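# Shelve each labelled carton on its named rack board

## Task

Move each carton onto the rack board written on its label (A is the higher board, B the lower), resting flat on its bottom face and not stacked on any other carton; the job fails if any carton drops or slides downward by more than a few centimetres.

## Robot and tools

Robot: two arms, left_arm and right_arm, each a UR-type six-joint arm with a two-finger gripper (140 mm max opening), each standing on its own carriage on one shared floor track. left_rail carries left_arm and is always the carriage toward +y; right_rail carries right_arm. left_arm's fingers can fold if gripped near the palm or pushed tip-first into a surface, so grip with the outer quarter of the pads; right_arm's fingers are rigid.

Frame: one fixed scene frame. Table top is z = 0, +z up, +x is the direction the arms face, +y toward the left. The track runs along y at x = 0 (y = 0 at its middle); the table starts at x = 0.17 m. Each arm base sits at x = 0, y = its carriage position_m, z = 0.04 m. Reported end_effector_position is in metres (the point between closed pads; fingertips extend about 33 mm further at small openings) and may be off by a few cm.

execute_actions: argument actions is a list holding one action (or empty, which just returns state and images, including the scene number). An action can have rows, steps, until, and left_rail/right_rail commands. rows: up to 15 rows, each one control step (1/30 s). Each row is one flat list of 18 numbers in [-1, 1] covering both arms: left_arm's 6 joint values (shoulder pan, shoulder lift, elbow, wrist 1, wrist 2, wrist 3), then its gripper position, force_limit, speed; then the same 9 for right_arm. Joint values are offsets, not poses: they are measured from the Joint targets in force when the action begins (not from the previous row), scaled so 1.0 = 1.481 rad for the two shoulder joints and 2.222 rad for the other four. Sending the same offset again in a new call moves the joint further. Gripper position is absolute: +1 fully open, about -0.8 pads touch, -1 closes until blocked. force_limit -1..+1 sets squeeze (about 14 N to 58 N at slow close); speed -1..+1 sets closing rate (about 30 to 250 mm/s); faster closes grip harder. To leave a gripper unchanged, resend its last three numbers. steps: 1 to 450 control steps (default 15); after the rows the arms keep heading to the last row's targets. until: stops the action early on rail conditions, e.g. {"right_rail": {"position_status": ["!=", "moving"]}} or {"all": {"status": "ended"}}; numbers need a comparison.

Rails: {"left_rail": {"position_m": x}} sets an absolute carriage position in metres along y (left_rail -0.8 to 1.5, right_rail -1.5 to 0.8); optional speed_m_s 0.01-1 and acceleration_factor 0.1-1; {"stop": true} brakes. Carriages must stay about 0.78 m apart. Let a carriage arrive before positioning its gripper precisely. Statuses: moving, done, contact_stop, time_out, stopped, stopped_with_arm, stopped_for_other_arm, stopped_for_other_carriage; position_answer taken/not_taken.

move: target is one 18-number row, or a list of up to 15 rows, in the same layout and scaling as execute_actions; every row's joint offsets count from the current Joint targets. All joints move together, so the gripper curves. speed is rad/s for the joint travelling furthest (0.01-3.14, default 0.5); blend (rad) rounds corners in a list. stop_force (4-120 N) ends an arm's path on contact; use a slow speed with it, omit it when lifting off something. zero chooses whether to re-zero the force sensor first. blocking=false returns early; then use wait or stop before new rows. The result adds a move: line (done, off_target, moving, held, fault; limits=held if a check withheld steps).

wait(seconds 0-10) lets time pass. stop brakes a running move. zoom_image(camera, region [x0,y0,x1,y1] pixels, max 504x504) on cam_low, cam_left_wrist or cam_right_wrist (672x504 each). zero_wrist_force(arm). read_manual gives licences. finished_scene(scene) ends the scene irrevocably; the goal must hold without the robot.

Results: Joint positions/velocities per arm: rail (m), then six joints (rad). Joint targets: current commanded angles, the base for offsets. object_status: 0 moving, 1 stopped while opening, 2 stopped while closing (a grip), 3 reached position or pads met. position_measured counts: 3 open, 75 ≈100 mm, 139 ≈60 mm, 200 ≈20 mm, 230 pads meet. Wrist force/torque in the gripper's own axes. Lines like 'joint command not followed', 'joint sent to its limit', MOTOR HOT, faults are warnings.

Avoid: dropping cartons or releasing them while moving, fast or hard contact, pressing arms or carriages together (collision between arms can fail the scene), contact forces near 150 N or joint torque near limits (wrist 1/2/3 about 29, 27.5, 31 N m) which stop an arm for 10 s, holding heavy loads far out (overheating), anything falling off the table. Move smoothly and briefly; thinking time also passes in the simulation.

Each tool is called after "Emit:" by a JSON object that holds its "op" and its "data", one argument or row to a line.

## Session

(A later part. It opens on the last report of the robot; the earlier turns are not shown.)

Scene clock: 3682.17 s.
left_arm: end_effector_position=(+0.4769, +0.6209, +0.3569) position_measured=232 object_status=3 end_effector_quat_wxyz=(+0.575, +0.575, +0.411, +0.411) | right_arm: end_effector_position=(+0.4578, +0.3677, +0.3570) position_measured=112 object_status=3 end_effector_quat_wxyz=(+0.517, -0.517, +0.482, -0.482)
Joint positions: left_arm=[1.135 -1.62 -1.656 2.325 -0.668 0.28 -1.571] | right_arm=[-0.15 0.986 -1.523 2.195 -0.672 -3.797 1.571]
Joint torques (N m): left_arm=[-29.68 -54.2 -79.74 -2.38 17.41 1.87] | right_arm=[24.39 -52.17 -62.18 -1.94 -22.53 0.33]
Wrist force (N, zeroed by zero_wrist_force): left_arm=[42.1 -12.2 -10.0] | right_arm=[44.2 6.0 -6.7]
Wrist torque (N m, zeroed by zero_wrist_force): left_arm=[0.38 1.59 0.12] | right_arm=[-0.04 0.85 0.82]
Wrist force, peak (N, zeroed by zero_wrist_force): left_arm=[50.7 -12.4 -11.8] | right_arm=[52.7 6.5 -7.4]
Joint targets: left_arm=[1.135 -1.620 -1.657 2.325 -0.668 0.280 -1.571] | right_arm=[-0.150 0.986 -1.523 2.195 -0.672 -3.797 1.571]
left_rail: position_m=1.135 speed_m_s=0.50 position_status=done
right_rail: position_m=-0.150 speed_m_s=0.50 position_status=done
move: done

Emit:
{"op": "move", "data": {
  "target": [
    [0.046844, 0.065024, -0.041095, -0.002244, 0.017721, 0, -1, -1, -0.5, -0.088689, -0.038360, 0.026269, -0.000702, -0.072614, 0, 0.14, 0, -0.5],
    [0.082887, 0.129525, -0.087496, 0.001165, 0.028243, 0, -1, -1, -0.5, -0.191170, -0.076976, 0.050703, 0.000603, -0.154420, 0, 0.14, 0, -0.5]
  ],
  "speed": 0.08,
  "blend": [0.01, 0],
  "cameras": []
}}

Scene clock: 3832.33 s.
left_arm: end_effector_position=(+0.5399, +0.5445, +0.3569) position_measured=232 object_status=3 end_effector_quat_wxyz=(+0.562, +0.563, +0.428, +0.428) | right_arm: end_effector_position=(+0.5360, +0.2905, +0.3571) position_measured=112 object_status=3 end_effector_quat_wxyz=(+0.532, -0.531, +0.466, -0.466)
Joint positions: left_arm=[1.135 -1.497 -1.465 2.131 -0.665 0.343 -1.571] | right_arm=[-0.15 0.703 -1.637 2.307 -0.67 -4.14 1.571]
Joint torques (N m): left_arm=[-12.18 -28.3 -80.28 -2.46 23.38 1.82] | right_arm=[9.42 -45.65 -43.55 -2.83 -22.83 0.25]
Wrist force (N, zeroed by zero_wrist_force): left_arm=[42.0 -11.9 -9.8] | right_arm=[44.2 6.4 -5.6]
Wrist torque (N m, zeroed by zero_wrist_force): left_arm=[0.35 1.56 0.12] | right_arm=[-0.31 0.84 0.55]
Wrist force, peak (N, zeroed by zero_wrist_force): left_arm=[46.3 -13.0 -10.6] | right_arm=[48.3 6.4 -6.0]
Joint targets: left_arm=[1.135 -1.497 -1.465 2.131 -0.665 0.343 -1.571] | right_arm=[-0.150 0.703 -1.637 2.307 -0.670 -4.140 1.571]
left_rail: position_m=1.135 speed_m_s=0.50 position_status=done
right_rail: position_m=-0.150 speed_m_s=0.50 position_status=done
move: done

Emit:
{"op": "move", "data": {
  "target": [
    [0.029236, 0.060638, -0.048624, 0.008208, 0.005985, 0, -1, -1, -0.5, -0.110991, -0.030416, 0.017833, 0.002440, -0.087478, 0, 0.14, 0, -0.5],
    [0.054651, 0.112637, -0.093993, 0.018918, 0.009423, 0, -1, -1, -0.5, -0.213598, -0.042302, 0.024470, 0.003725, -0.169369, 0, 0.14, 0, -0.5],
    [0.090920, 0.154650, -0.132958, 0.029881, 0.023696, 0, -1, -1, -0.5, -0.288494, -0.020057, 0.011901, 0.001468, -0.229190, 0, 0.14, 0, -0.5]
  ],
  "speed": 0.08,
  "blend": [0.01, 0.01, 0],
  "cameras": ["cam_low", "cam_left_wrist", "cam_right_wrist"]
}}

Scene clock: 3855.63 s.
left_arm: end_effector_position=(+0.6444, +0.4490, +0.3568) position_measured=232 object_status=3 end_effector_quat_wxyz=(+0.544, +0.545, +0.451, +0.451) | right_arm: end_effector_position=(+0.6613, +0.1955, +0.3571) position_measured=112 object_status=3 end_effector_quat_wxyz=(+0.550, -0.550, +0.444, -0.444)
Joint positions: left_arm=[1.135 -1.362 -1.236 1.835 -0.599 0.396 -1.571] | right_arm=[-0.15 0.276 -1.667 2.334 -0.667 -4.649 1.571]
Joint torques (N m): left_arm=[-12.9 -55.77 -80 -2.65 23.6 1.76] | right_arm=[13.78 -24.63 -52.61 -12.91 -23.5 0.09]
Wrist force (N, zeroed by zero_wrist_force): left_arm=[43.0 -9.7 -10.0] | right_arm=[45.4 7.2 -6.2]
Wrist torque (N m, zeroed by zero_wrist_force): left_arm=[0.30 1.70 0.06] | right_arm=[-0.28 0.86 0.17]
Wrist force, peak (N, zeroed by zero_wrist_force): left_arm=[51.8 -10.2 -12.0] | right_arm=[54.3 7.9 -6.7]
Joint targets: left_arm=[1.135 -1.362 -1.236 1.835 -0.599 0.396 -1.571] | right_arm=[-0.150 0.275 -1.667 2.334 -0.667 -4.649 1.571]
left_rail: position_m=1.135 speed_m_s=0.50 position_status=done
right_rail: position_m=-0.150 speed_m_s=0.50 position_status=done
move: done
cam_left_wrist: T_world_to_cam=[[-0.0180535, 0.000944096, 0.999837, -0.336531], [-0.50739, -0.861676, -0.00834802, 0.712977], [0.861527, -0.507458, 0.0160353, -0.15021], [0, 0, 0, 1]] pos_world=[0.485092, 0.538448, 0.344837]
cam_right_wrist: T_world_to_cam=[[-0.0173206, 0.0194117, -0.999662, 0.371664], [-0.503047, 0.863883, 0.0254911, 0.156416], [0.864086, 0.503318, -0.00519794, -0.491891], [0, 0, 0, 1]] pos_world=[0.510158, 0.105238, 0.364994]

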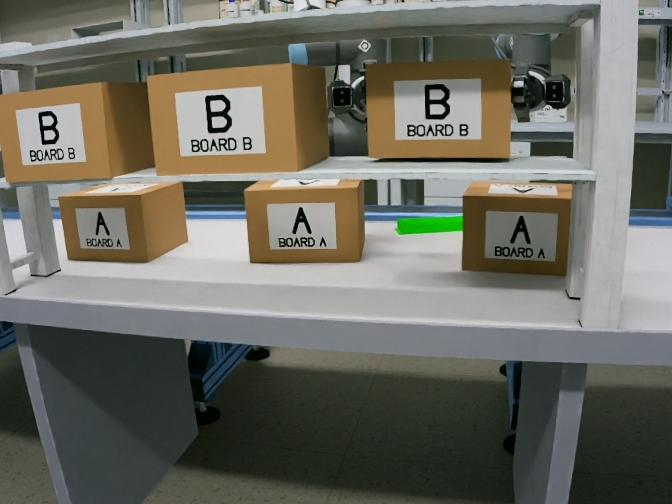

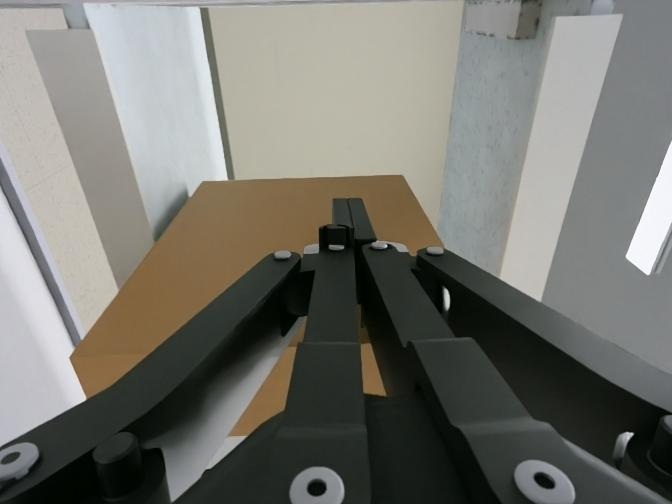

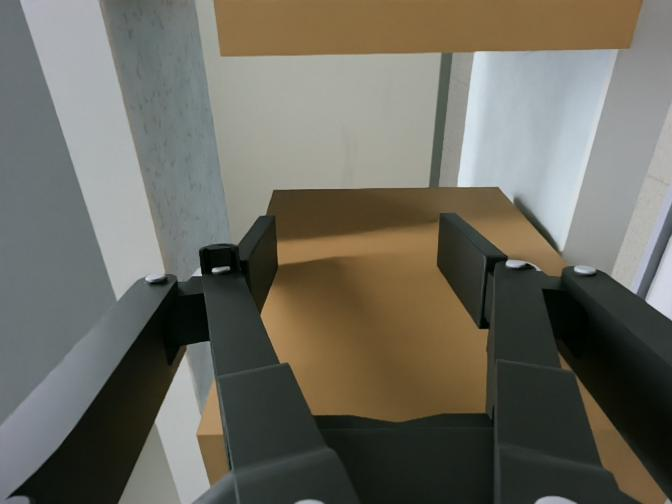

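Emit:
{"op": "move", "data": {
  "target": [
    [0.042621, 0.022278, -0.021447, 0.006599, 0.028407, 0, -1, -1, -0.5, -0.022221, 0.043321, -0.026380, -0.002494, -0.014811, 0, 0.14, 0, -0.5],
    [0.083548, 0.044822, -0.043685, 0.013810, 0.055686, 0, -1, -1, -0.5, -0.037768, 0.087138, -0.055637, -0.002442, -0.025173, 0, 0.14, 0, -0.5],
    [0.118098, 0.066455, -0.065497, 0.021203, 0.078714, 0, -1, -1, -0.5, -0.049419, 0.125148, -0.083114, -0.000299, -0.032939, 0, 0.14, 0, -0.5]
  ],
  "speed": 0.06,
  "blend": [0.01, 0.01, 0],
  "cameras": ["cam_low", "cam_left_wrist", "cam_right_wrist"]
}}

Scene clock: 3879.00 s.
left_arm: end_effector_position=(+0.7744, +0.4470, +0.3567) position_measured=232 object_status=3 end_effector_quat_wxyz=(+0.544, +0.545, +0.451, +0.451) | right_arm: end_effector_position=(+0.7912, +0.1934, +0.3571) position_measured=112 object_status=3 end_effector_quat_wxyz=(+0.550, -0.550, +0.444, -0.444)
Joint positions: left_arm=[1.135 -1.187 -1.137 1.69 -0.552 0.571 -1.571] | right_arm=[-0.15 0.202 -1.481 2.149 -0.668 -4.722 1.571]
Joint torques (N m): left_arm=[-19.35 -67.11 -78.83 -2.67 22.99 1.68] | right_arm=[20.51 -48.85 -51.94 -2.3 -22.93 0.12]
Wrist force (N, zeroed by zero_wrist_force): left_arm=[41.4 -8.9 -9.5] | right_arm=[43.6 9.2 -5.6]
Wrist torque (N m, zeroed by zero_wrist_force): left_arm=[0.32 1.54 0.07] | right_arm=[-0.34 0.75 -0.11]
Wrist force, peak (N, zeroed by zero_wrist_force): left_arm=[47.3 -10.0 -10.6] | right_arm=[49.7 8.8 -6.7]
Joint targets: left_arm=[1.135 -1.187 -1.137 1.690 -0.552 0.571 -1.571] | right_arm=[-0.150 0.202 -1.481 2.149 -0.668 -4.722 1.571]
left_rail: position_m=1.135 speed_m_s=0.50 position_status=done
right_rail: position_m=-0.150 speed_m_s=0.50 position_status=done
move: done
cam_left_wrist: T_world_to_cam=[[-0.0179695, 0.000890862, 0.999838, -0.334206], [-0.507317, -0.861719, -0.00834988, 0.777193], [0.861572, -0.507385, 0.0159366, -0.263257], [0, 0, 0, 1]] pos_world=[0.615092, 0.536448, 0.344836]
cam_right_wrist: T_world_to_cam=[[-0.0173206, 0.0194117, -0.999662, 0.373956], [-0.503047, 0.863883, 0.0254911, 0.223626], [0.864086, 0.503318, -0.00519794, -0.603165], [0, 0, 0, 1]] pos_world=[0.640158, 0.103138, 0.364994]

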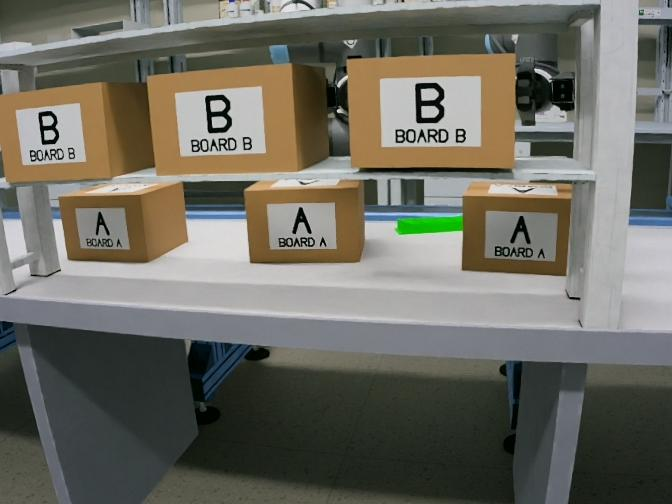

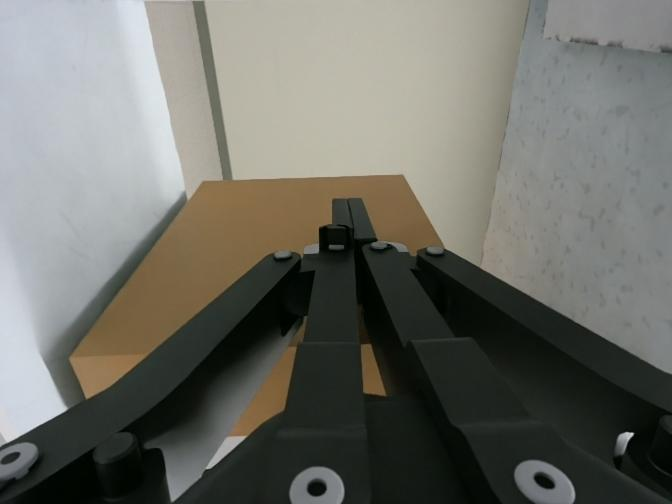

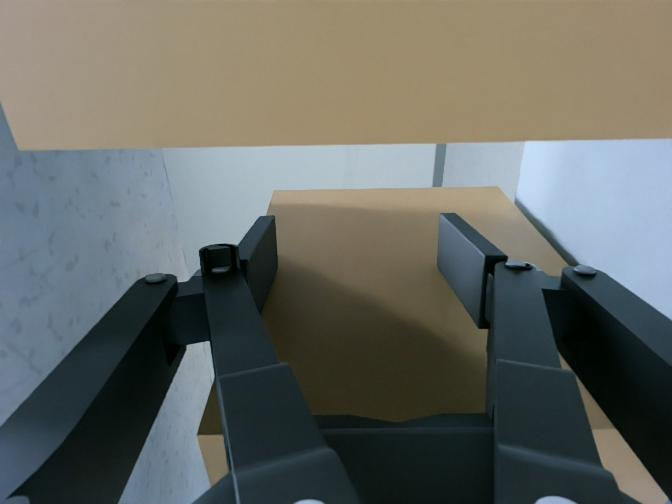

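Emit:
{"op": "move", "data": {
  "target": [0, 0.018165, 0.009377, -0.021484, 0, 0, -1, -1, -0.5, 0, 0.025630, 0.011194, -0.028277, 0, 0, 0.14, 0, -0.5],
  "speed": 0.025,
  "stop_force": 8,
  "cameras": ["cam_low"]
}}

Scene clock: 3903.10 s.
left_arm: end_effector_position=(+0.7746, +0.4468, +0.3467) position_measured=232 object_status=3 end_effector_quat_wxyz=(+0.544, +0.545, +0.451, +0.451) | right_arm: end_effector_position=(+0.7916, +0.1935, +0.3469) position_measured=112 object_status=3 end_effector_quat_wxyz=(+0.550, -0.550, +0.444, -0.444)
Joint positions: left_arm=[1.135 -1.187 -1.128 1.697 -0.568 0.571 -1.571] | right_arm=[-0.15 0.202 -1.468 2.157 -0.69 -4.722 1.571]
Joint torques (N m): left_arm=[-23.48 -105.56 -74.62 -2.61 22.55 1.72] | right_arm=[24.86 -63.8 -44.99 -0.7 -22.3 -0.07]
Wrist force (N, zeroed by zero_wrist_force): left_arm=[43.0 -5.1 -8.7] | right_arm=[46.2 3.5 -4.9]
Wrist torque (N m, zeroed by zero_wrist_force): left_arm=[0.28 1.67 0.01] | right_arm=[0.91 0.84 -0.26]
Wrist force, peak (N, zeroed by zero_wrist_force): left_arm=[44.7 3.8 -13.8] | right_arm=[47.3 -1.2 -10.5]
Joint targets: left_arm=[1.135 -1.187 -1.128 1.697 -0.568 0.571 -1.571] | right_arm=[-0.150 0.202 -1.468 2.157 -0.690 -4.722 1.571]
left_rail: position_m=1.135 speed_m_s=0.50 position_status=done
right_rail: position_m=-0.150 speed_m_s=0.50 position_status=done
move: contact (left_arm, right_arm); left_arm: the wrist 1 is farthest, 0.032 rad from its target; right_arm: the wrist 1 is farthest, 0.041 rad from its target

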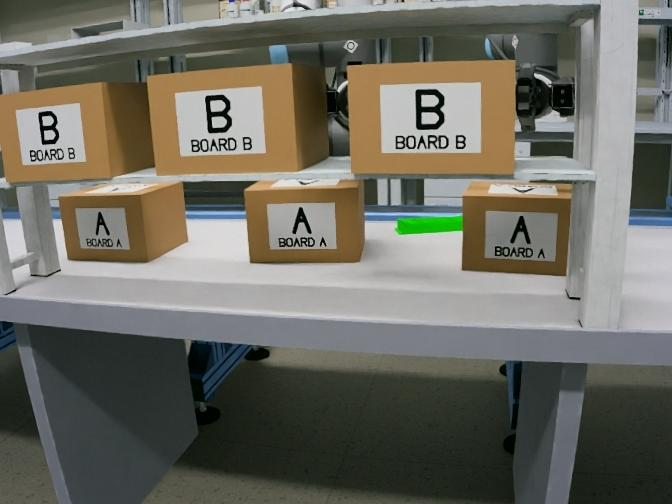

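Emit:
{"op": "move", "data": {
  "target": [0, 0.004226, 0.002198, -0.005015, 0, 0, -1, -1, -0.5, 0, 0.005097, 0.002254, -0.005651, 0, 0, 0.14, 0, -0.5],
  "speed": 0.01,
  "stop_force": 7,
  "cameras": ["cam_left_wrist", "cam_right_wrist"]
}}

Scene clock: 3918.77 s.
left_arm: end_effector_position=(+0.7746, +0.4468, +0.3464) position_measured=232 object_status=3 end_effector_quat_wxyz=(+0.545, +0.544, +0.451, +0.451) | right_arm: end_effector_position=(+0.7917, +0.1935, +0.3464) position_measured=112 object_status=3 end_effector_quat_wxyz=(+0.550, -0.550, +0.444, -0.444)
Joint positions: left_arm=[1.135 -1.187 -1.128 1.697 -0.569 0.571 -1.571] | right_arm=[-0.15 0.202 -1.467 2.158 -0.691 -4.722 1.571]
Joint torques (N m): left_arm=[-31.37 -98.47 -74.46 -2.31 22.52 1.8] | right_arm=[34.35 -56.2 -43.41 0.36 -21.73 -0.23]
Wrist force (N, zeroed by zero_wrist_force): left_arm=[45.5 0.8 -13.3] | right_arm=[47.3 -2.5 -10.4]
Wrist torque (N m, zeroed by zero_wrist_force): left_arm=[0.10 1.70 -0.07] | right_arm=[0.97 0.76 -0.20]
Wrist force, peak (N, zeroed by zero_wrist_force): left_arm=[45.9 5.7 -14.6] | right_arm=[47.4 -5.6 -11.2]
Joint targets: left_arm=[1.135 -1.187 -1.128 1.697 -0.569 0.571 -1.571] | right_arm=[-0.150 0.202 -1.467 2.158 -0.691 -4.722 1.571]
left_rail: position_m=1.135 speed_m_s=0.50 position_status=done
right_rail: position_m=-0.150 speed_m_s=0.50 position_status=done
move: contact (left_arm, right_arm); right_arm: the wrist 1 is farthest, 0.011 rad from its target
cam_left_wrist: T_world_to_cam=[[-0.0181927, 0.00149164, 0.999833, -0.323988], [-0.507249, -0.861763, -0.00794411, 0.776795], [0.861607, -0.507309, 0.0164344, -0.263644], [0, 0, 0, 1]] pos_world=[0.615293, 0.536147, 0.334438]
cam_right_wrist: T_world_to_cam=[[-0.0167876, 0.0194878, -0.999669, 0.362821], [-0.503059, 0.863882, 0.0252887, 0.224096], [0.864089, 0.503318, -0.00469901, -0.603797], [0, 0, 0, 1]] pos_world=[0.640559, 0.103238, 0.354196]

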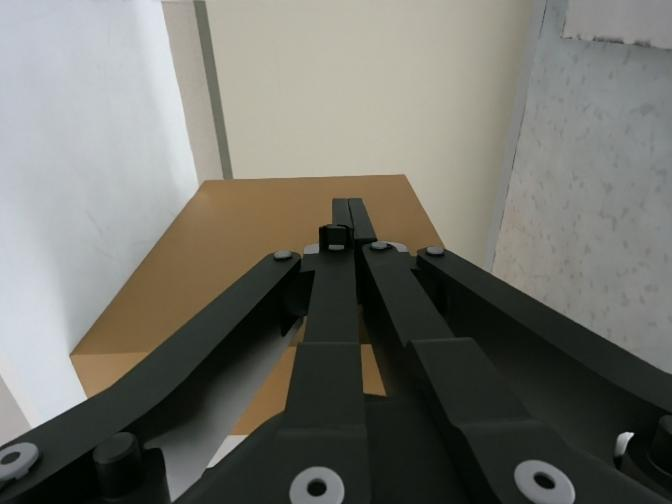

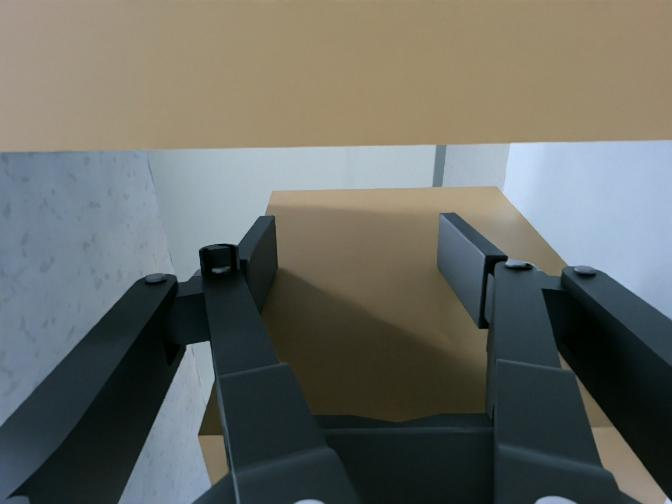

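Emit:
{"op": "zoom_image", "data": {
  "camera": "cam_low",
  "region": [320, 50, 620, 200]
}}

This scene's latest camera images include none from cam_low. They are from: cam_left_wrist, cam_right_wrist. cam_low's image comes with the result of a call that names it in "cameras".

Emit:
{"op": "execute_actions", "data": {
  "actions": [],
  "cameras": ["cam_low"]
}}

Emit:
{"op": "zoom_image", "data": {
  "camera": "cam_low",
  "region": [330, 40, 610, 200]
}}

Scene clock: 3928.03 s.
left_arm: end_effector_position=(+0.7746, +0.4468, +0.3464) position_measured=232 object_status=3 end_effector_quat_wxyz=(+0.545, +0.544, +0.451, +0.451) | right_arm: end_effector_position=(+0.7917, +0.1935, +0.3464) position_measured=112 object_status=3 end_effector_quat_wxyz=(+0.550, -0.550, +0.444, -0.444)
Joint positions: left_arm=[1.135 -1.187 -1.128 1.697 -0.569 0.571 -1.571] | right_arm=[-0.15 0.202 -1.467 2.158 -0.691 -4.722 1.571]
Joint velocities: within noise
Joint torques (N m): left_arm=[-29.53 -98.44 -72.88 -5.49 22.85 1.76] | right_arm=[33.73 -55.3 -40.92 -2.16 -21.97 -0.02]
Wrist force (N, zeroed by zero_wrist_force): left_arm=[45.5 -0.2 -12.8] | right_arm=[47.3 -2.0 -9.8]
Wrist torque (N m, zeroed by zero_wrist_force): left_arm=[0.11 1.64 -0.07] | right_arm=[0.92 0.80 -0.21]
Wrist force, peak (N, zeroed by zero_wrist_force): left_arm=[45.6 0.9 -13.2] | right_arm=[47.4 -1.5 -10.2]
Joint targets: left_arm=[1.135 -1.187 -1.128 1.697 -0.569 0.571 -1.571] | right_arm=[-0.150 0.202 -1.467 2.158 -0.691 -4.722 1.571]
Tool commands: left_gripper/position=-1.0 left_gripper/force_limit=-1.0 left_gripper/speed=-0.5 right_gripper/position=+0.14 right_gripper/force_limit=+0.0 right_gripper/speed=-0.5
left_rail: position_m=1.135 speed_m_s=0.50 position_status=done
right_rail: position_m=-0.150 speed_m_s=0.50 position_status=done
Images, in order (width x height): cam_low 672x504.

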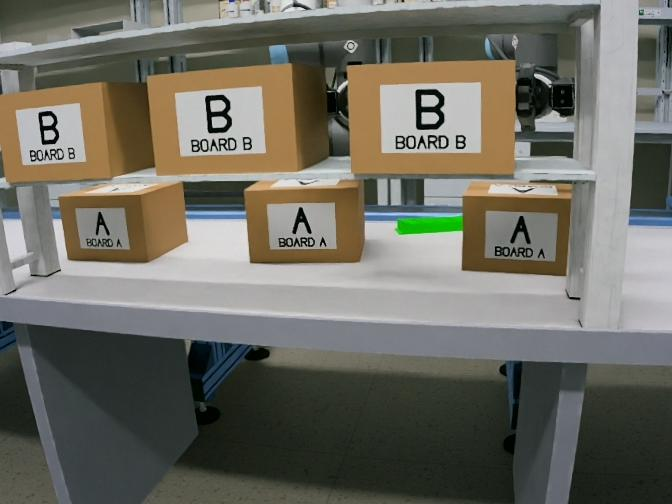

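Scaled by 1.800.

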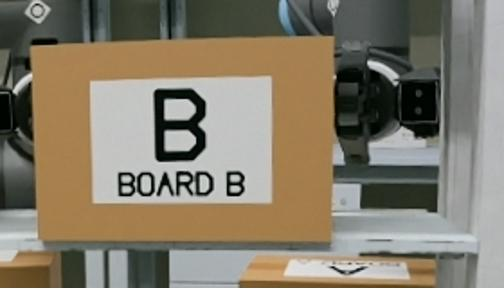

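Emit:
{"op": "move", "data": {
  "target": [0.007450, -0.017310, 0.017684, -0.006146, 0.004965, 0, -1, -1, -0.5, -0.028043, -0.011061, 0.008346, -0.000974, -0.018691, 0, 0.14, 0, -0.5],
  "speed": 0.025,
  "cameras": ["cam_low", "cam_left_wrist", "cam_right_wrist"]
}}

Scene clock: 3972.90 s.
left_arm: end_effector_position=(+0.7744, +0.4686, +0.3464) position_measured=232 object_status=3 end_effector_quat_wxyz=(+0.545, +0.544, +0.451, +0.451) | right_arm: end_effector_position=(+0.7919, +0.1726, +0.3464) position_measured=112 object_status=3 end_effector_quat_wxyz=(+0.550, -0.550, +0.444, -0.444)
Joint positions: left_arm=[1.135 -1.176 -1.153 1.736 -0.583 0.582 -1.571] | right_arm=[-0.15 0.161 -1.484 2.176 -0.693 -4.764 1.571]
Joint torques (N m): left_arm=[12.07 -105.48 -31.92 -4.33 2.62 1.83] | right_arm=[-14.75 -60.21 -26.14 -7.53 -2.16 0.14]
Wrist force (N, zeroed by zero_wrist_force): left_arm=[-0.3 0.4 -0.1] | right_arm=[-3.0 3.0 -1.4]
Wrist torque (N m, zeroed by zero_wrist_force): left_arm=[0.12 0.09 -0.02] | right_arm=[0.58 0.69 -0.01]
Wrist force, peak (N, zeroed by zero_wrist_force): left_arm=[45.6 0.8 -13.2] | right_arm=[47.5 -2.6 -10.2]
Joint targets: left_arm=[1.135 -1.176 -1.153 1.736 -0.583 0.582 -1.571] | right_arm=[-0.150 0.161 -1.484 2.176 -0.693 -4.764 1.571]
left_rail: position_m=1.135 speed_m_s=0.50 position_status=done
right_rail: position_m=-0.150 speed_m_s=0.50 position_status=done
move: done
cam_left_wrist: T_world_to_cam=[[-0.0181924, 0.00149206, 0.999833, -0.324025], [-0.507249, -0.861763, -0.00794362, 0.795566], [0.861607, -0.507309, 0.0164344, -0.252362], [0, 0, 0, 1]] pos_world=[0.615093, 0.558047, 0.334438]
cam_right_wrist: T_world_to_cam=[[-0.0167876, 0.0194878, -0.999669, 0.363231], [-0.503059, 0.863882, 0.0252887, 0.242252], [0.864089, 0.503318, -0.00469901, -0.59345], [0, 0, 0, 1]] pos_world=[0.640759, 0.0823383, 0.354196]

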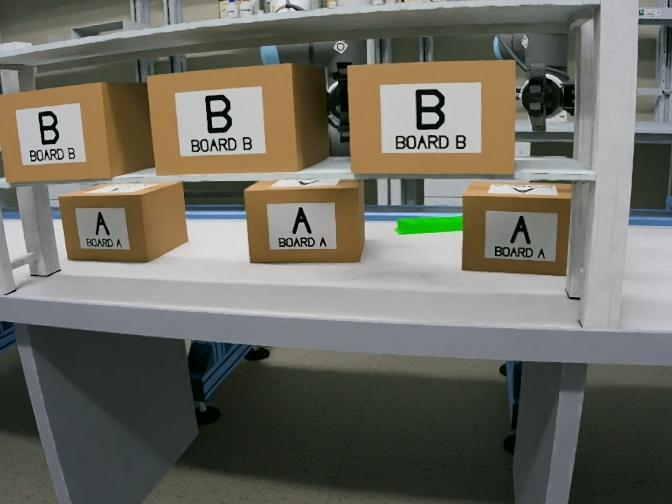

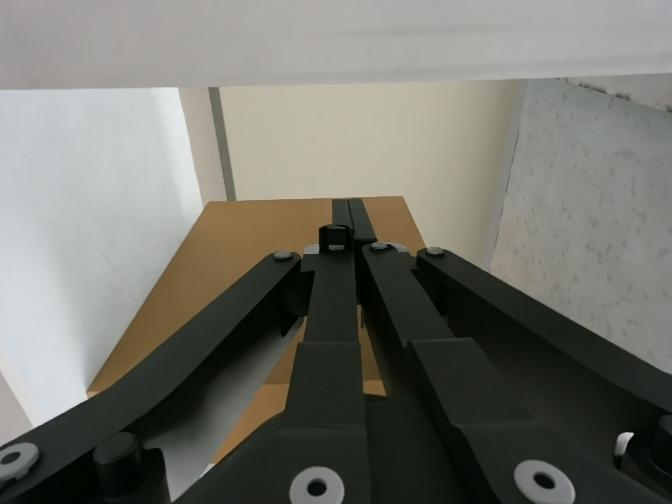

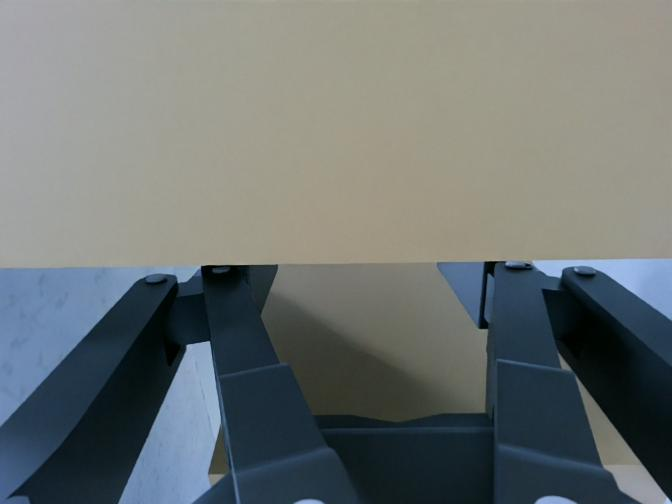

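Emit:
{"op": "move", "data": {
  "target": [
    [-0.065194, -0.038307, 0.038066, -0.012534, -0.043453, 0, -1, -1, -0.5, 0.019549, -0.074646, 0.051931, -0.002178, 0.013030, 0, 0.14, 0, -0.5],
    [-0.136011, -0.071763, 0.070041, -0.022210, -0.090654, 0, -1, -1, -0.5, 0.047011, -0.154571, 0.099054, 0.003969, 0.031334, 0, 0.14, 0, -0.5],
    [-0.258938, -0.278027, 0.310428, -0.125118, -0.128032, 0, -1, -1, -0.5, 0.493336, -0.027531, 0.093508, -0.075158, 0.373371, 0, 0.14, 0, -0.5]
  ],
  "speed": [0.12, 0.2, 0.4],
  "blend": [0.02, 0.04, 0],
  "cameras": ["cam_low", "cam_left_wrist", "cam_right_wrist"]
}}

Scene clock: 4073.03 s.
left_arm: end_effector_position=(+0.5050, +0.6647, +0.2802) position_measured=232 object_status=3 end_effector_quat_wxyz=(+0.566, +0.566, +0.424, +0.424) | right_arm: end_effector_position=(+0.4552, +0.3102, +0.2800) position_measured=112 object_status=3 end_effector_quat_wxyz=(+0.528, -0.527, +0.471, -0.471)
Joint positions: left_arm=[1.135 -1.56 -1.565 2.426 -0.861 0.297 -1.571] | right_arm=[-0.15 0.891 -1.525 2.384 -0.86 -3.935 1.571]
Joint torques (N m): left_arm=[-15.68 -56.9 -21.23 -3.28 -2.56 1.76] | right_arm=[10.93 -25.78 -35.93 -5.84 3.8 -0.01]
Wrist force (N, zeroed by zero_wrist_force): left_arm=[-0.4 -0.1 -0.2] | right_arm=[-3.7 2.9 -1.6]
Wrist torque (N m, zeroed by zero_wrist_force): left_arm=[-0.03 0.09 -0.02] | right_arm=[0.57 0.83 -0.01]
Wrist force, peak (N, zeroed by zero_wrist_force): left_arm=[1.2 0.5 1.7] | right_arm=[-4.4 3.5 -2.5]
Joint targets: left_arm=[1.135 -1.560 -1.565 2.426 -0.861 0.297 -1.571] | right_arm=[-0.150 0.891 -1.525 2.384 -0.860 -3.934 1.571]
left_rail: position_m=1.135 speed_m_s=0.50 position_status=done
right_rail: position_m=-0.150 speed_m_s=0.50 position_status=done
move: done
cam_left_wrist: T_world_to_cam=[[-0.0179758, 0.00342262, 0.999833, -0.264339], [-0.589989, -0.807373, -0.00784353, 0.833016], [0.807211, -0.590031, 0.0165325, 0.162719], [0, 0, 0, 1]] pos_world=[0.35537, 0.769469, 0.268138]
cam_right_wrist: T_world_to_cam=[[-0.0149871, 0.0215054, -0.999656, 0.287072], [-0.415318, 0.909311, 0.0257884, -0.0985001], [0.909553, 0.415561, -0.00469635, -0.365603], [0, 0, 0, 1]] pos_world=[0.295929, 0.235324, 0.287797]

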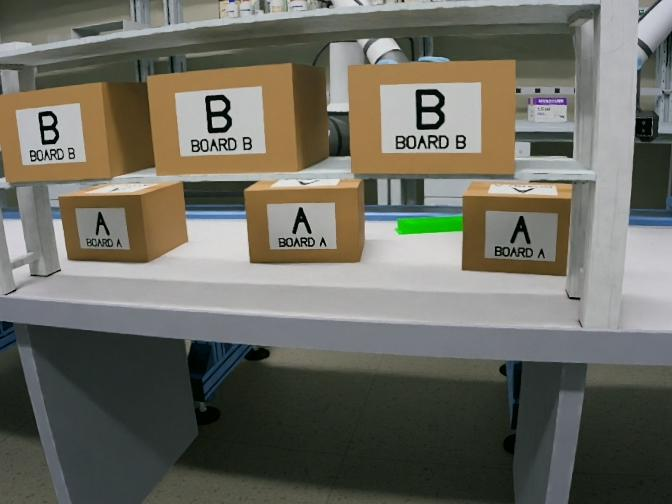

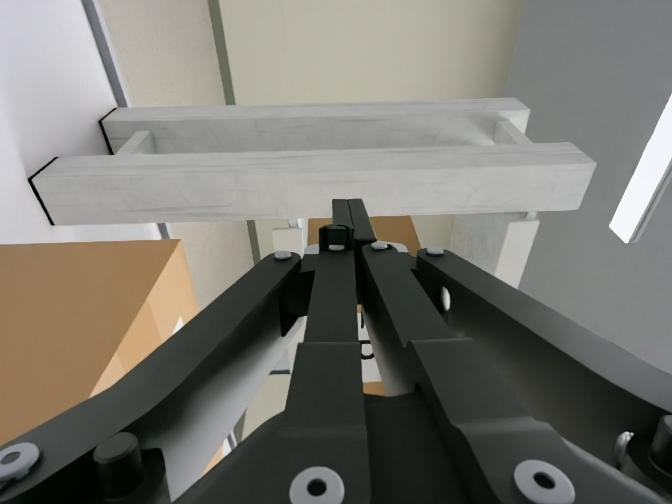

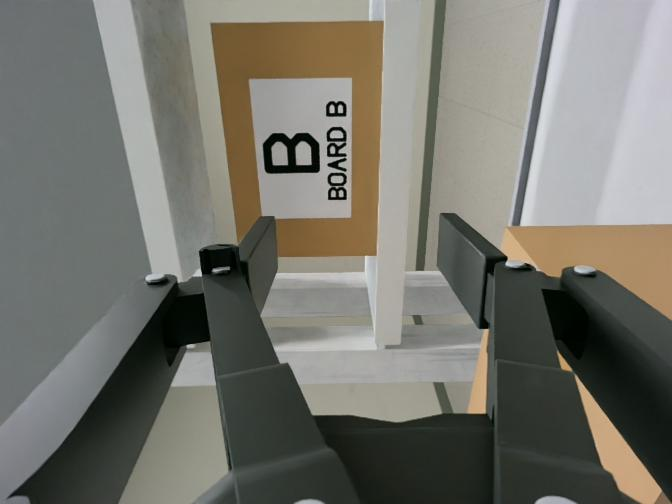

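Emit:
{"op": "zoom_image", "data": {
  "camera": "cam_left_wrist",
  "region": [0, 200, 260, 460]
}}

Emit:
{"op": "zoom_image", "data": {
  "camera": "cam_right_wrist",
  "region": [460, 200, 672, 412]
}}

Scaled by 1.938.

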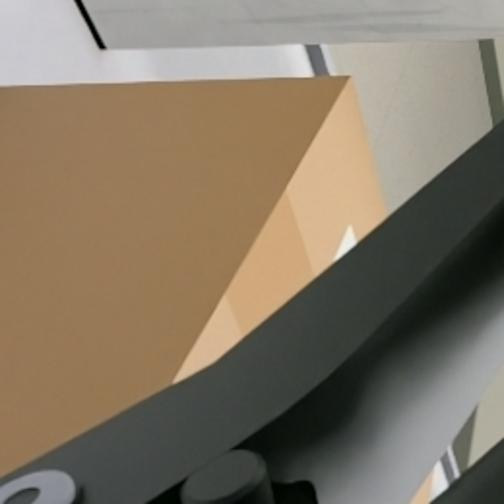

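Scaled by 2.377.

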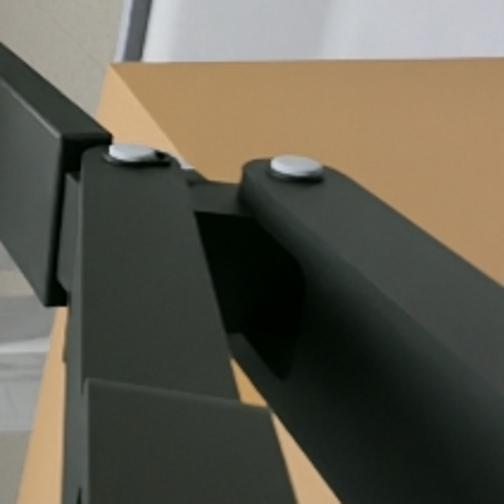

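Emit:
{"op": "move", "data": {
  "target": [-0.037858, 0.254120, 0.039862, -0.209237, -0.028383, 0, -1, -1, -0.5, -0.019884, 0.242119, 0.032305, -0.193681, -0.016403, 0, -0.28, 0, -0.5],
  "speed": 0.3,
  "cameras": ["cam_left_wrist", "cam_right_wrist"]
}}

Scene clock: 4194.93 s.
left_arm: end_effector_position=(+0.4848, +0.6666, +0.1150) position_measured=232 object_status=3 end_effector_quat_wxyz=(+0.565, +0.565, +0.426, +0.425) | right_arm: end_effector_position=(+0.4662, +0.3077, +0.1150) position_measured=164 object_status=3 end_effector_quat_wxyz=(+0.529, -0.529, +0.469, -0.469)
Joint positions: left_arm=[1.135 -1.616 -1.189 2.514 -1.325 0.234 -1.571] | right_arm=[-0.15 0.862 -1.166 2.456 -1.29 -3.971 1.571]
Joint torques (N m): left_arm=[-13.59 -30.91 -2.21 -3.86 -2.27 1.74] | right_arm=[-15.11 -45.11 -5.03 -5.88 -2.65 -0.1]
Wrist force (N, zeroed by zero_wrist_force): left_arm=[-0.6 0.0 -0.1] | right_arm=[-3.8 2.8 -1.4]
Wrist torque (N m, zeroed by zero_wrist_force): left_arm=[0.04 0.14 -0.01] | right_arm=[0.62 0.89 -0.01]
Wrist force, peak (N, zeroed by zero_wrist_force): left_arm=[-0.3 1.3 0.1] | right_arm=[-3.7 3.7 -1.9]
Joint targets: left_arm=[1.135 -1.616 -1.189 2.514 -1.326 0.234 -1.571] | right_arm=[-0.150 0.862 -1.166 2.456 -1.291 -3.971 1.571]
left_rail: position_m=1.135 speed_m_s=0.50 position_status=done
right_rail: position_m=-0.150 speed_m_s=0.50 position_status=done
move: done
cam_left_wrist: T_world_to_cam=[[-0.0179192, 0.00323884, 0.999834, -0.0994219], [-0.58437, -0.811449, -0.00784458, 0.821303], [0.811289, -0.584414, 0.0164332, 0.177098], [0, 0, 0, 1]] pos_world=[0.334486, 0.770267, 0.102938]
cam_right_wrist: T_world_to_cam=[[-0.0150962, 0.0213088, -0.999659, 0.122459], [-0.421697, 0.906373, 0.0256885, -0.0834853], [0.906611, 0.421941, -0.00469693, -0.37587], [0, 0, 0, 1]] pos_world=[0.307411, 0.231654, 0.122797]

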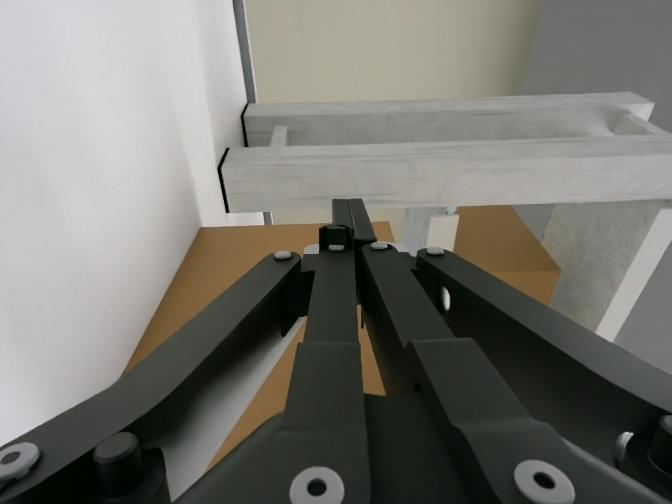

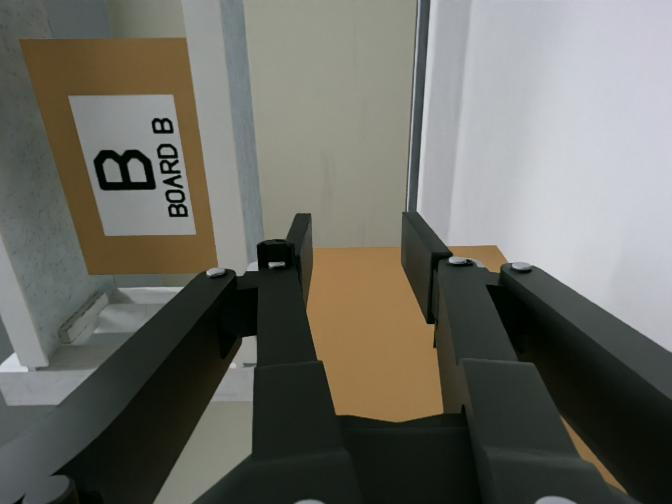

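Emit:
{"op": "zero_wrist_force", "data": {
  "arm": "left_arm"
}}

Emit:
{"op": "zero_wrist_force", "data": {
  "arm": "right_arm"
}}

Emit:
{"op": "move", "data": {
  "target": [-0.003099, 0.025889, -0.043880, 0.026625, -0.002066, 0, -1, -1, -0.5, 0.048412, 0.029246, -0.047606, 0.028113, 0.032267, 0, -0.28, 0, -0.5],
  "speed": 0.03,
  "stop_force": 20,
  "cameras": ["cam_left_wrist", "cam_right_wrist"]
}}

Wrist force sensor zeroed.

Wrist force sensor zeroed.

Scene clock: 4220.33 s.
left_arm: end_effector_position=(+0.4807, +0.6153, +0.1149) position_measured=232 object_status=3 end_effector_quat_wxyz=(+0.565, +0.565, +0.426, +0.426) | right_arm: end_effector_position=(+0.4705, +0.3566, +0.1148) position_measured=164 object_status=3 end_effector_quat_wxyz=(+0.529, -0.529, +0.469, -0.469)
Joint positions: left_arm=[1.135 -1.62 -1.153 2.423 -1.27 0.23 -1.571] | right_arm=[-0.15 0.926 -1.127 2.361 -1.235 -3.907 1.571]
Joint torques (N m): left_arm=[-2.37 -72.37 -14.43 -4.59 10.33 1.8] | right_arm=[-7.5 -66.45 -13.49 -5.78 -10.03 0.09]
Wrist force (N, zeroed by zero_wrist_force): left_arm=[16.9 8.0 -6.7] | right_arm=[16.0 -5.0 -1.1]
Wrist torque (N m, zeroed by zero_wrist_force): left_arm=[-0.18 0.59 -0.12] | right_arm=[0.31 0.37 0.15]
Wrist force, peak (N, zeroed by zero_wrist_force): left_arm=[24.7 11.4 -16.6] | right_arm=[23.7 -5.7 -8.1]
Joint targets: left_arm=[1.135 -1.620 -1.153 2.423 -1.270 0.230 -1.571] | right_arm=[-0.150 0.926 -1.127 2.361 -1.235 -3.907 1.571]
left_rail: position_m=1.135 speed_m_s=0.50 position_status=done
right_rail: position_m=-0.150 speed_m_s=0.50 position_status=done
move: contact (left_arm, right_arm); right_arm: the elbow is farthest, 0.011 rad from its target
cam_left_wrist: T_world_to_cam=[[-0.0180371, 0.00307491, 0.999833, -0.0990719], [-0.584252, -0.811532, -0.00804418, 0.777321], [0.811372, -0.584299, 0.0164342, 0.150336], [0, 0, 0, 1]] pos_world=[0.330386, 0.718967, 0.102838]
cam_right_wrist: T_world_to_cam=[[-0.0151848, 0.0212698, -0.999658, 0.121319], [-0.421575, 0.90643, 0.0256899, -0.126084], [0.906667, 0.421821, -0.00479718, -0.400282], [0, 0, 0, 1]] pos_world=[0.311611, 0.280554, 0.122596]

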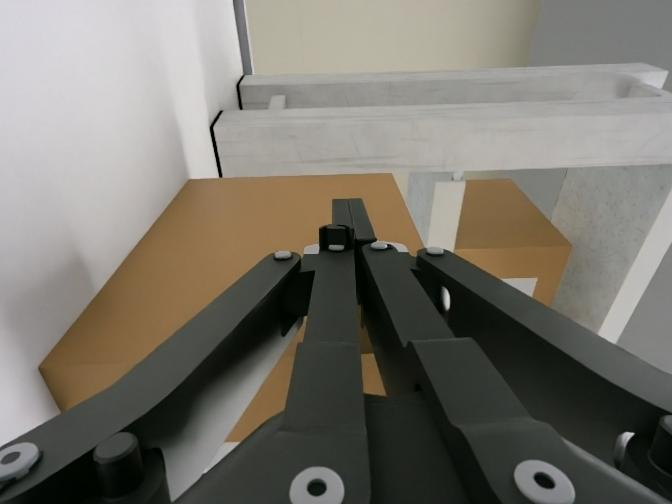

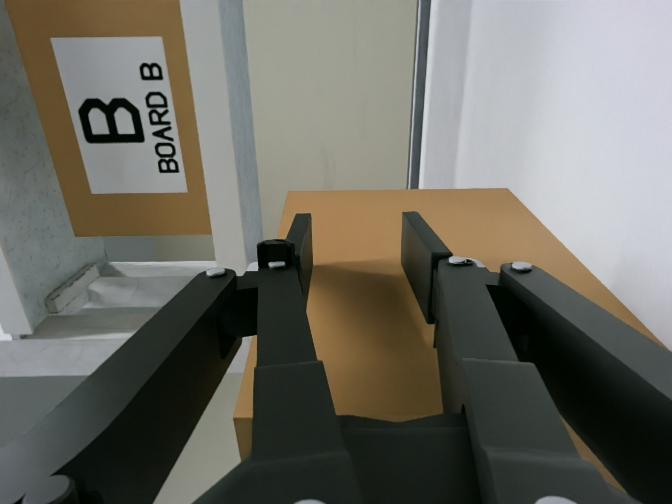

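Emit:
{"op": "move", "data": {
  "target": [-0.000112, 0.001101, -0.001811, 0.001077, -0.000075, 0, -1, -1, -0.5, 0.001799, 0.001226, -0.001952, 0.001135, 0.001199, 0, -0.28, 0, -0.5],
  "speed": 0.02,
  "cameras": []
}}

Scene clock: 4240.07 s.
left_arm: end_effector_position=(+0.4807, +0.6133, +0.1149) position_measured=232 object_status=3 end_effector_quat_wxyz=(+0.565, +0.565, +0.426, +0.426) | right_arm: end_effector_position=(+0.4706, +0.3586, +0.1148) position_measured=164 object_status=3 end_effector_quat_wxyz=(+0.529, -0.529, +0.469, -0.469)
Joint positions: left_arm=[1.135 -1.62 -1.151 2.419 -1.268 0.23 -1.571] | right_arm=[-0.15 0.929 -1.125 2.357 -1.232 -3.904 1.571]
Joint torques (N m): left_arm=[-29.39 -27.07 -56.39 -0.72 8.24 1.72] | right_arm=[27.2 -40.55 -42.94 0.58 -6.41 -0.18]
Wrist force (N, zeroed by zero_wrist_force): left_arm=[44.4 18.1 -26.3] | right_arm=[43.5 -13.6 -15.9]
Wrist torque (N m, zeroed by zero_wrist_force): left_arm=[-0.42 1.36 -0.26] | right_arm=[0.54 0.78 0.32]
Wrist force, peak (N, zeroed by zero_wrist_force): left_arm=[44.4 18.1 -26.3] | right_arm=[43.5 -13.6 -15.9]
Joint targets: left_arm=[1.135 -1.620 -1.151 2.419 -1.268 0.230 -1.571] | right_arm=[-0.150 0.929 -1.125 2.357 -1.232 -3.904 1.571]
left_rail: position_m=1.135 speed_m_s=0.50 position_status=done
right_rail: position_m=-0.150 speed_m_s=0.50 position_status=done
move: done

Emit:
{"op": "move", "data": {
  "target": [0, -0.012065, -0.000264, 0.008306, 0, 0, -1, -1, -0.5, 0, -0.011147, -0.000244, 0.007674, 0, 0, -0.28, 0, -0.5],
  "speed": 0.03,
  "cameras": ["cam_left_wrist", "cam_right_wrist"]
}}

Scene clock: 4270.97 s.
left_arm: end_effector_position=(+0.4806, +0.6131, +0.1224) position_measured=232 object_status=3 end_effector_quat_wxyz=(+0.565, +0.565, +0.426, +0.426) | right_arm: end_effector_position=(+0.4706, +0.3588, +0.1224) position_measured=164 object_status=3 end_effector_quat_wxyz=(+0.529, -0.529, +0.469, -0.469)
Joint positions: left_arm=[1.135 -1.62 -1.169 2.419 -1.249 0.23 -1.571] | right_arm=[-0.15 0.929 -1.142 2.357 -1.215 -3.904 1.571]
Joint torques (N m): left_arm=[-31.5 -84.34 -60.17 -1.48 22.59 1.72] | right_arm=[27.64 -78.56 -47.78 -3.14 -12.94 0.22]
Wrist force (N, zeroed by zero_wrist_force): left_arm=[42.1 -8.0 -9.6] | right_arm=[43.4 8.4 -6.1]
Wrist torque (N m, zeroed by zero_wrist_force): left_arm=[0.28 1.48 0.09] | right_arm=[-0.20 0.98 0.18]
Wrist force, peak (N, zeroed by zero_wrist_force): left_arm=[47.3 19.1 -27.2] | right_arm=[45.5 -14.9 -17.8]
Joint targets: left_arm=[1.135 -1.620 -1.169 2.419 -1.249 0.230 -1.571] | right_arm=[-0.150 0.929 -1.142 2.357 -1.215 -3.904 1.571]
left_rail: position_m=1.135 speed_m_s=0.50 position_status=done
right_rail: position_m=-0.150 speed_m_s=0.50 position_status=done
move: done
cam_left_wrist: T_world_to_cam=[[-0.0180388, 0.00307254, 0.999833, -0.106665], [-0.584252, -0.811532, -0.00804712, 0.77548], [0.811372, -0.584299, 0.0164342, 0.149088], [0, 0, 0, 1]] pos_world=[0.330186, 0.716767, 0.110438]
cam_right_wrist: T_world_to_cam=[[-0.0151829, 0.0212717, -0.999658, 0.128871], [-0.421492, 0.906468, 0.0256904, -0.128225], [0.906705, 0.421738, -0.00479696, -0.401344], [0, 0, 0, 1]] pos_world=[0.311811, 0.282753, 0.130196]

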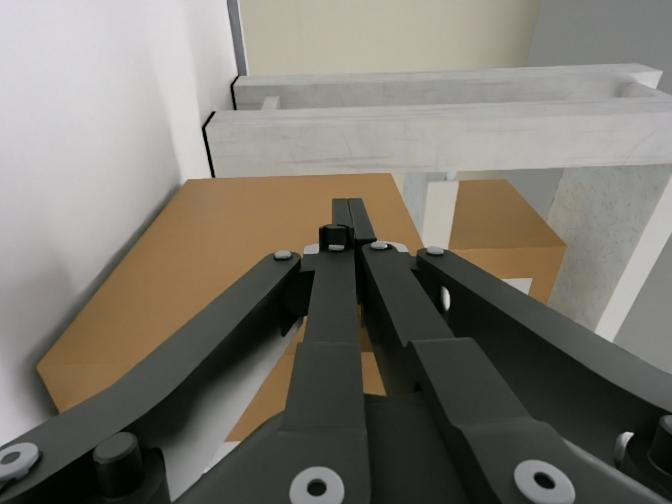

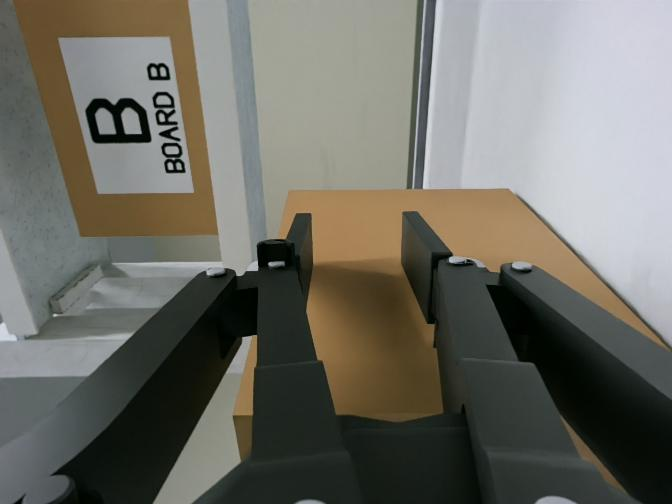

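Emit:
{"op": "move", "data": {
  "target": [
    [0, -0.102618, -0.007206, 0.075602, 0, 0, -1, -1, -0.5, 0, -0.095011, -0.006755, 0.070082, 0, 0, -0.28, 0, -0.5],
    [0, -0.196935, -0.023484, 0.154744, 0, 0, -1, -1, -0.5, 0, -0.182779, -0.022076, 0.143901, 0, 0, -0.28, 0, -0.5]
  ],
  "speed": 0.13,
  "blend": [0.01, 0],
  "cameras": ["cam_low", "cam_left_wrist", "cam_right_wrist"]
}}

Scene clock: 4359.33 s.
left_arm: end_effector_position=(+0.4806, +0.6131, +0.2601) position_measured=232 object_status=3 end_effector_quat_wxyz=(+0.565, +0.565, +0.426, +0.426) | right_arm: end_effector_position=(+0.4706, +0.3588, +0.2600) position_measured=164 object_status=3 end_effector_quat_wxyz=(+0.529, -0.529, +0.469, -0.469)
Joint positions: left_arm=[1.135 -1.62 -1.461 2.366 -0.906 0.23 -1.571] | right_arm=[-0.15 0.929 -1.412 2.308 -0.896 -3.904 1.571]
Joint torques (N m): left_arm=[-30.57 -64.84 -71.17 -1.48 22.57 1.89] | right_arm=[23.76 -66.59 -57.94 -2.51 -22.9 -0.01]
Wrist force (N, zeroed by zero_wrist_force): left_arm=[40.4 -9.4 -9.2] | right_arm=[42.1 9.5 -5.1]
Wrist torque (N m, zeroed by zero_wrist_force): left_arm=[0.21 1.48 0.08] | right_arm=[-0.25 1.02 0.16]
Wrist force, peak (N, zeroed by zero_wrist_force): left_arm=[58.6 -8.7 -13.6] | right_arm=[60.4 9.3 -7.7]
Joint targets: left_arm=[1.135 -1.620 -1.461 2.366 -0.905 0.230 -1.571] | right_arm=[-0.150 0.929 -1.413 2.308 -0.895 -3.904 1.571]
left_rail: position_m=1.135 speed_m_s=0.50 position_status=done
right_rail: position_m=-0.150 speed_m_s=0.50 position_status=done
move: done
cam_left_wrist: T_world_to_cam=[[-0.0179798, 0.00315319, 0.999833, -0.244319], [-0.584254, -0.811532, -0.0079472, 0.776482], [0.811371, -0.5843, 0.0164335, 0.146769], [0, 0, 0, 1]] pos_world=[0.330186, 0.716667, 0.248038]
cam_right_wrist: T_world_to_cam=[[-0.0151848, 0.0212698, -0.999658, 0.266425], [-0.421575, 0.90643, 0.0256899, -0.131724], [0.906667, 0.421821, -0.00479718, -0.400695], [0, 0, 0, 1]] pos_world=[0.311811, 0.282754, 0.267796]

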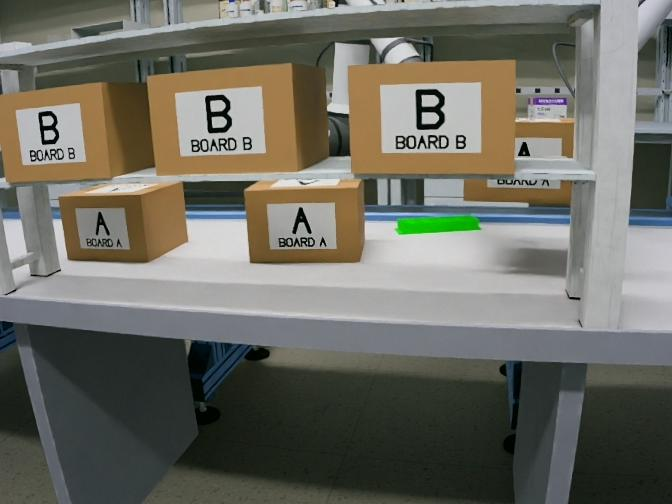

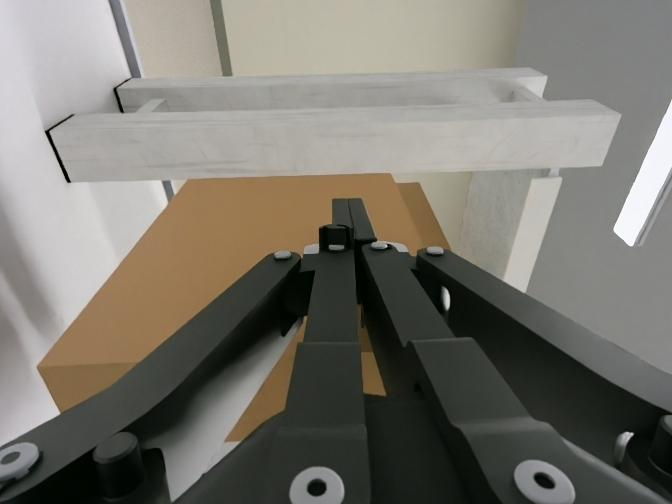

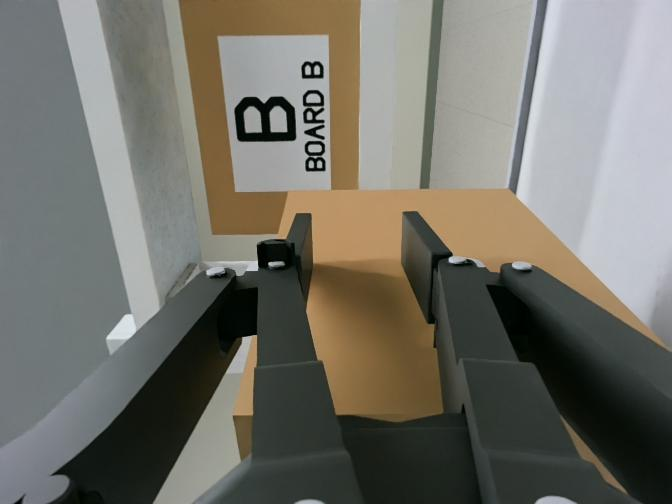

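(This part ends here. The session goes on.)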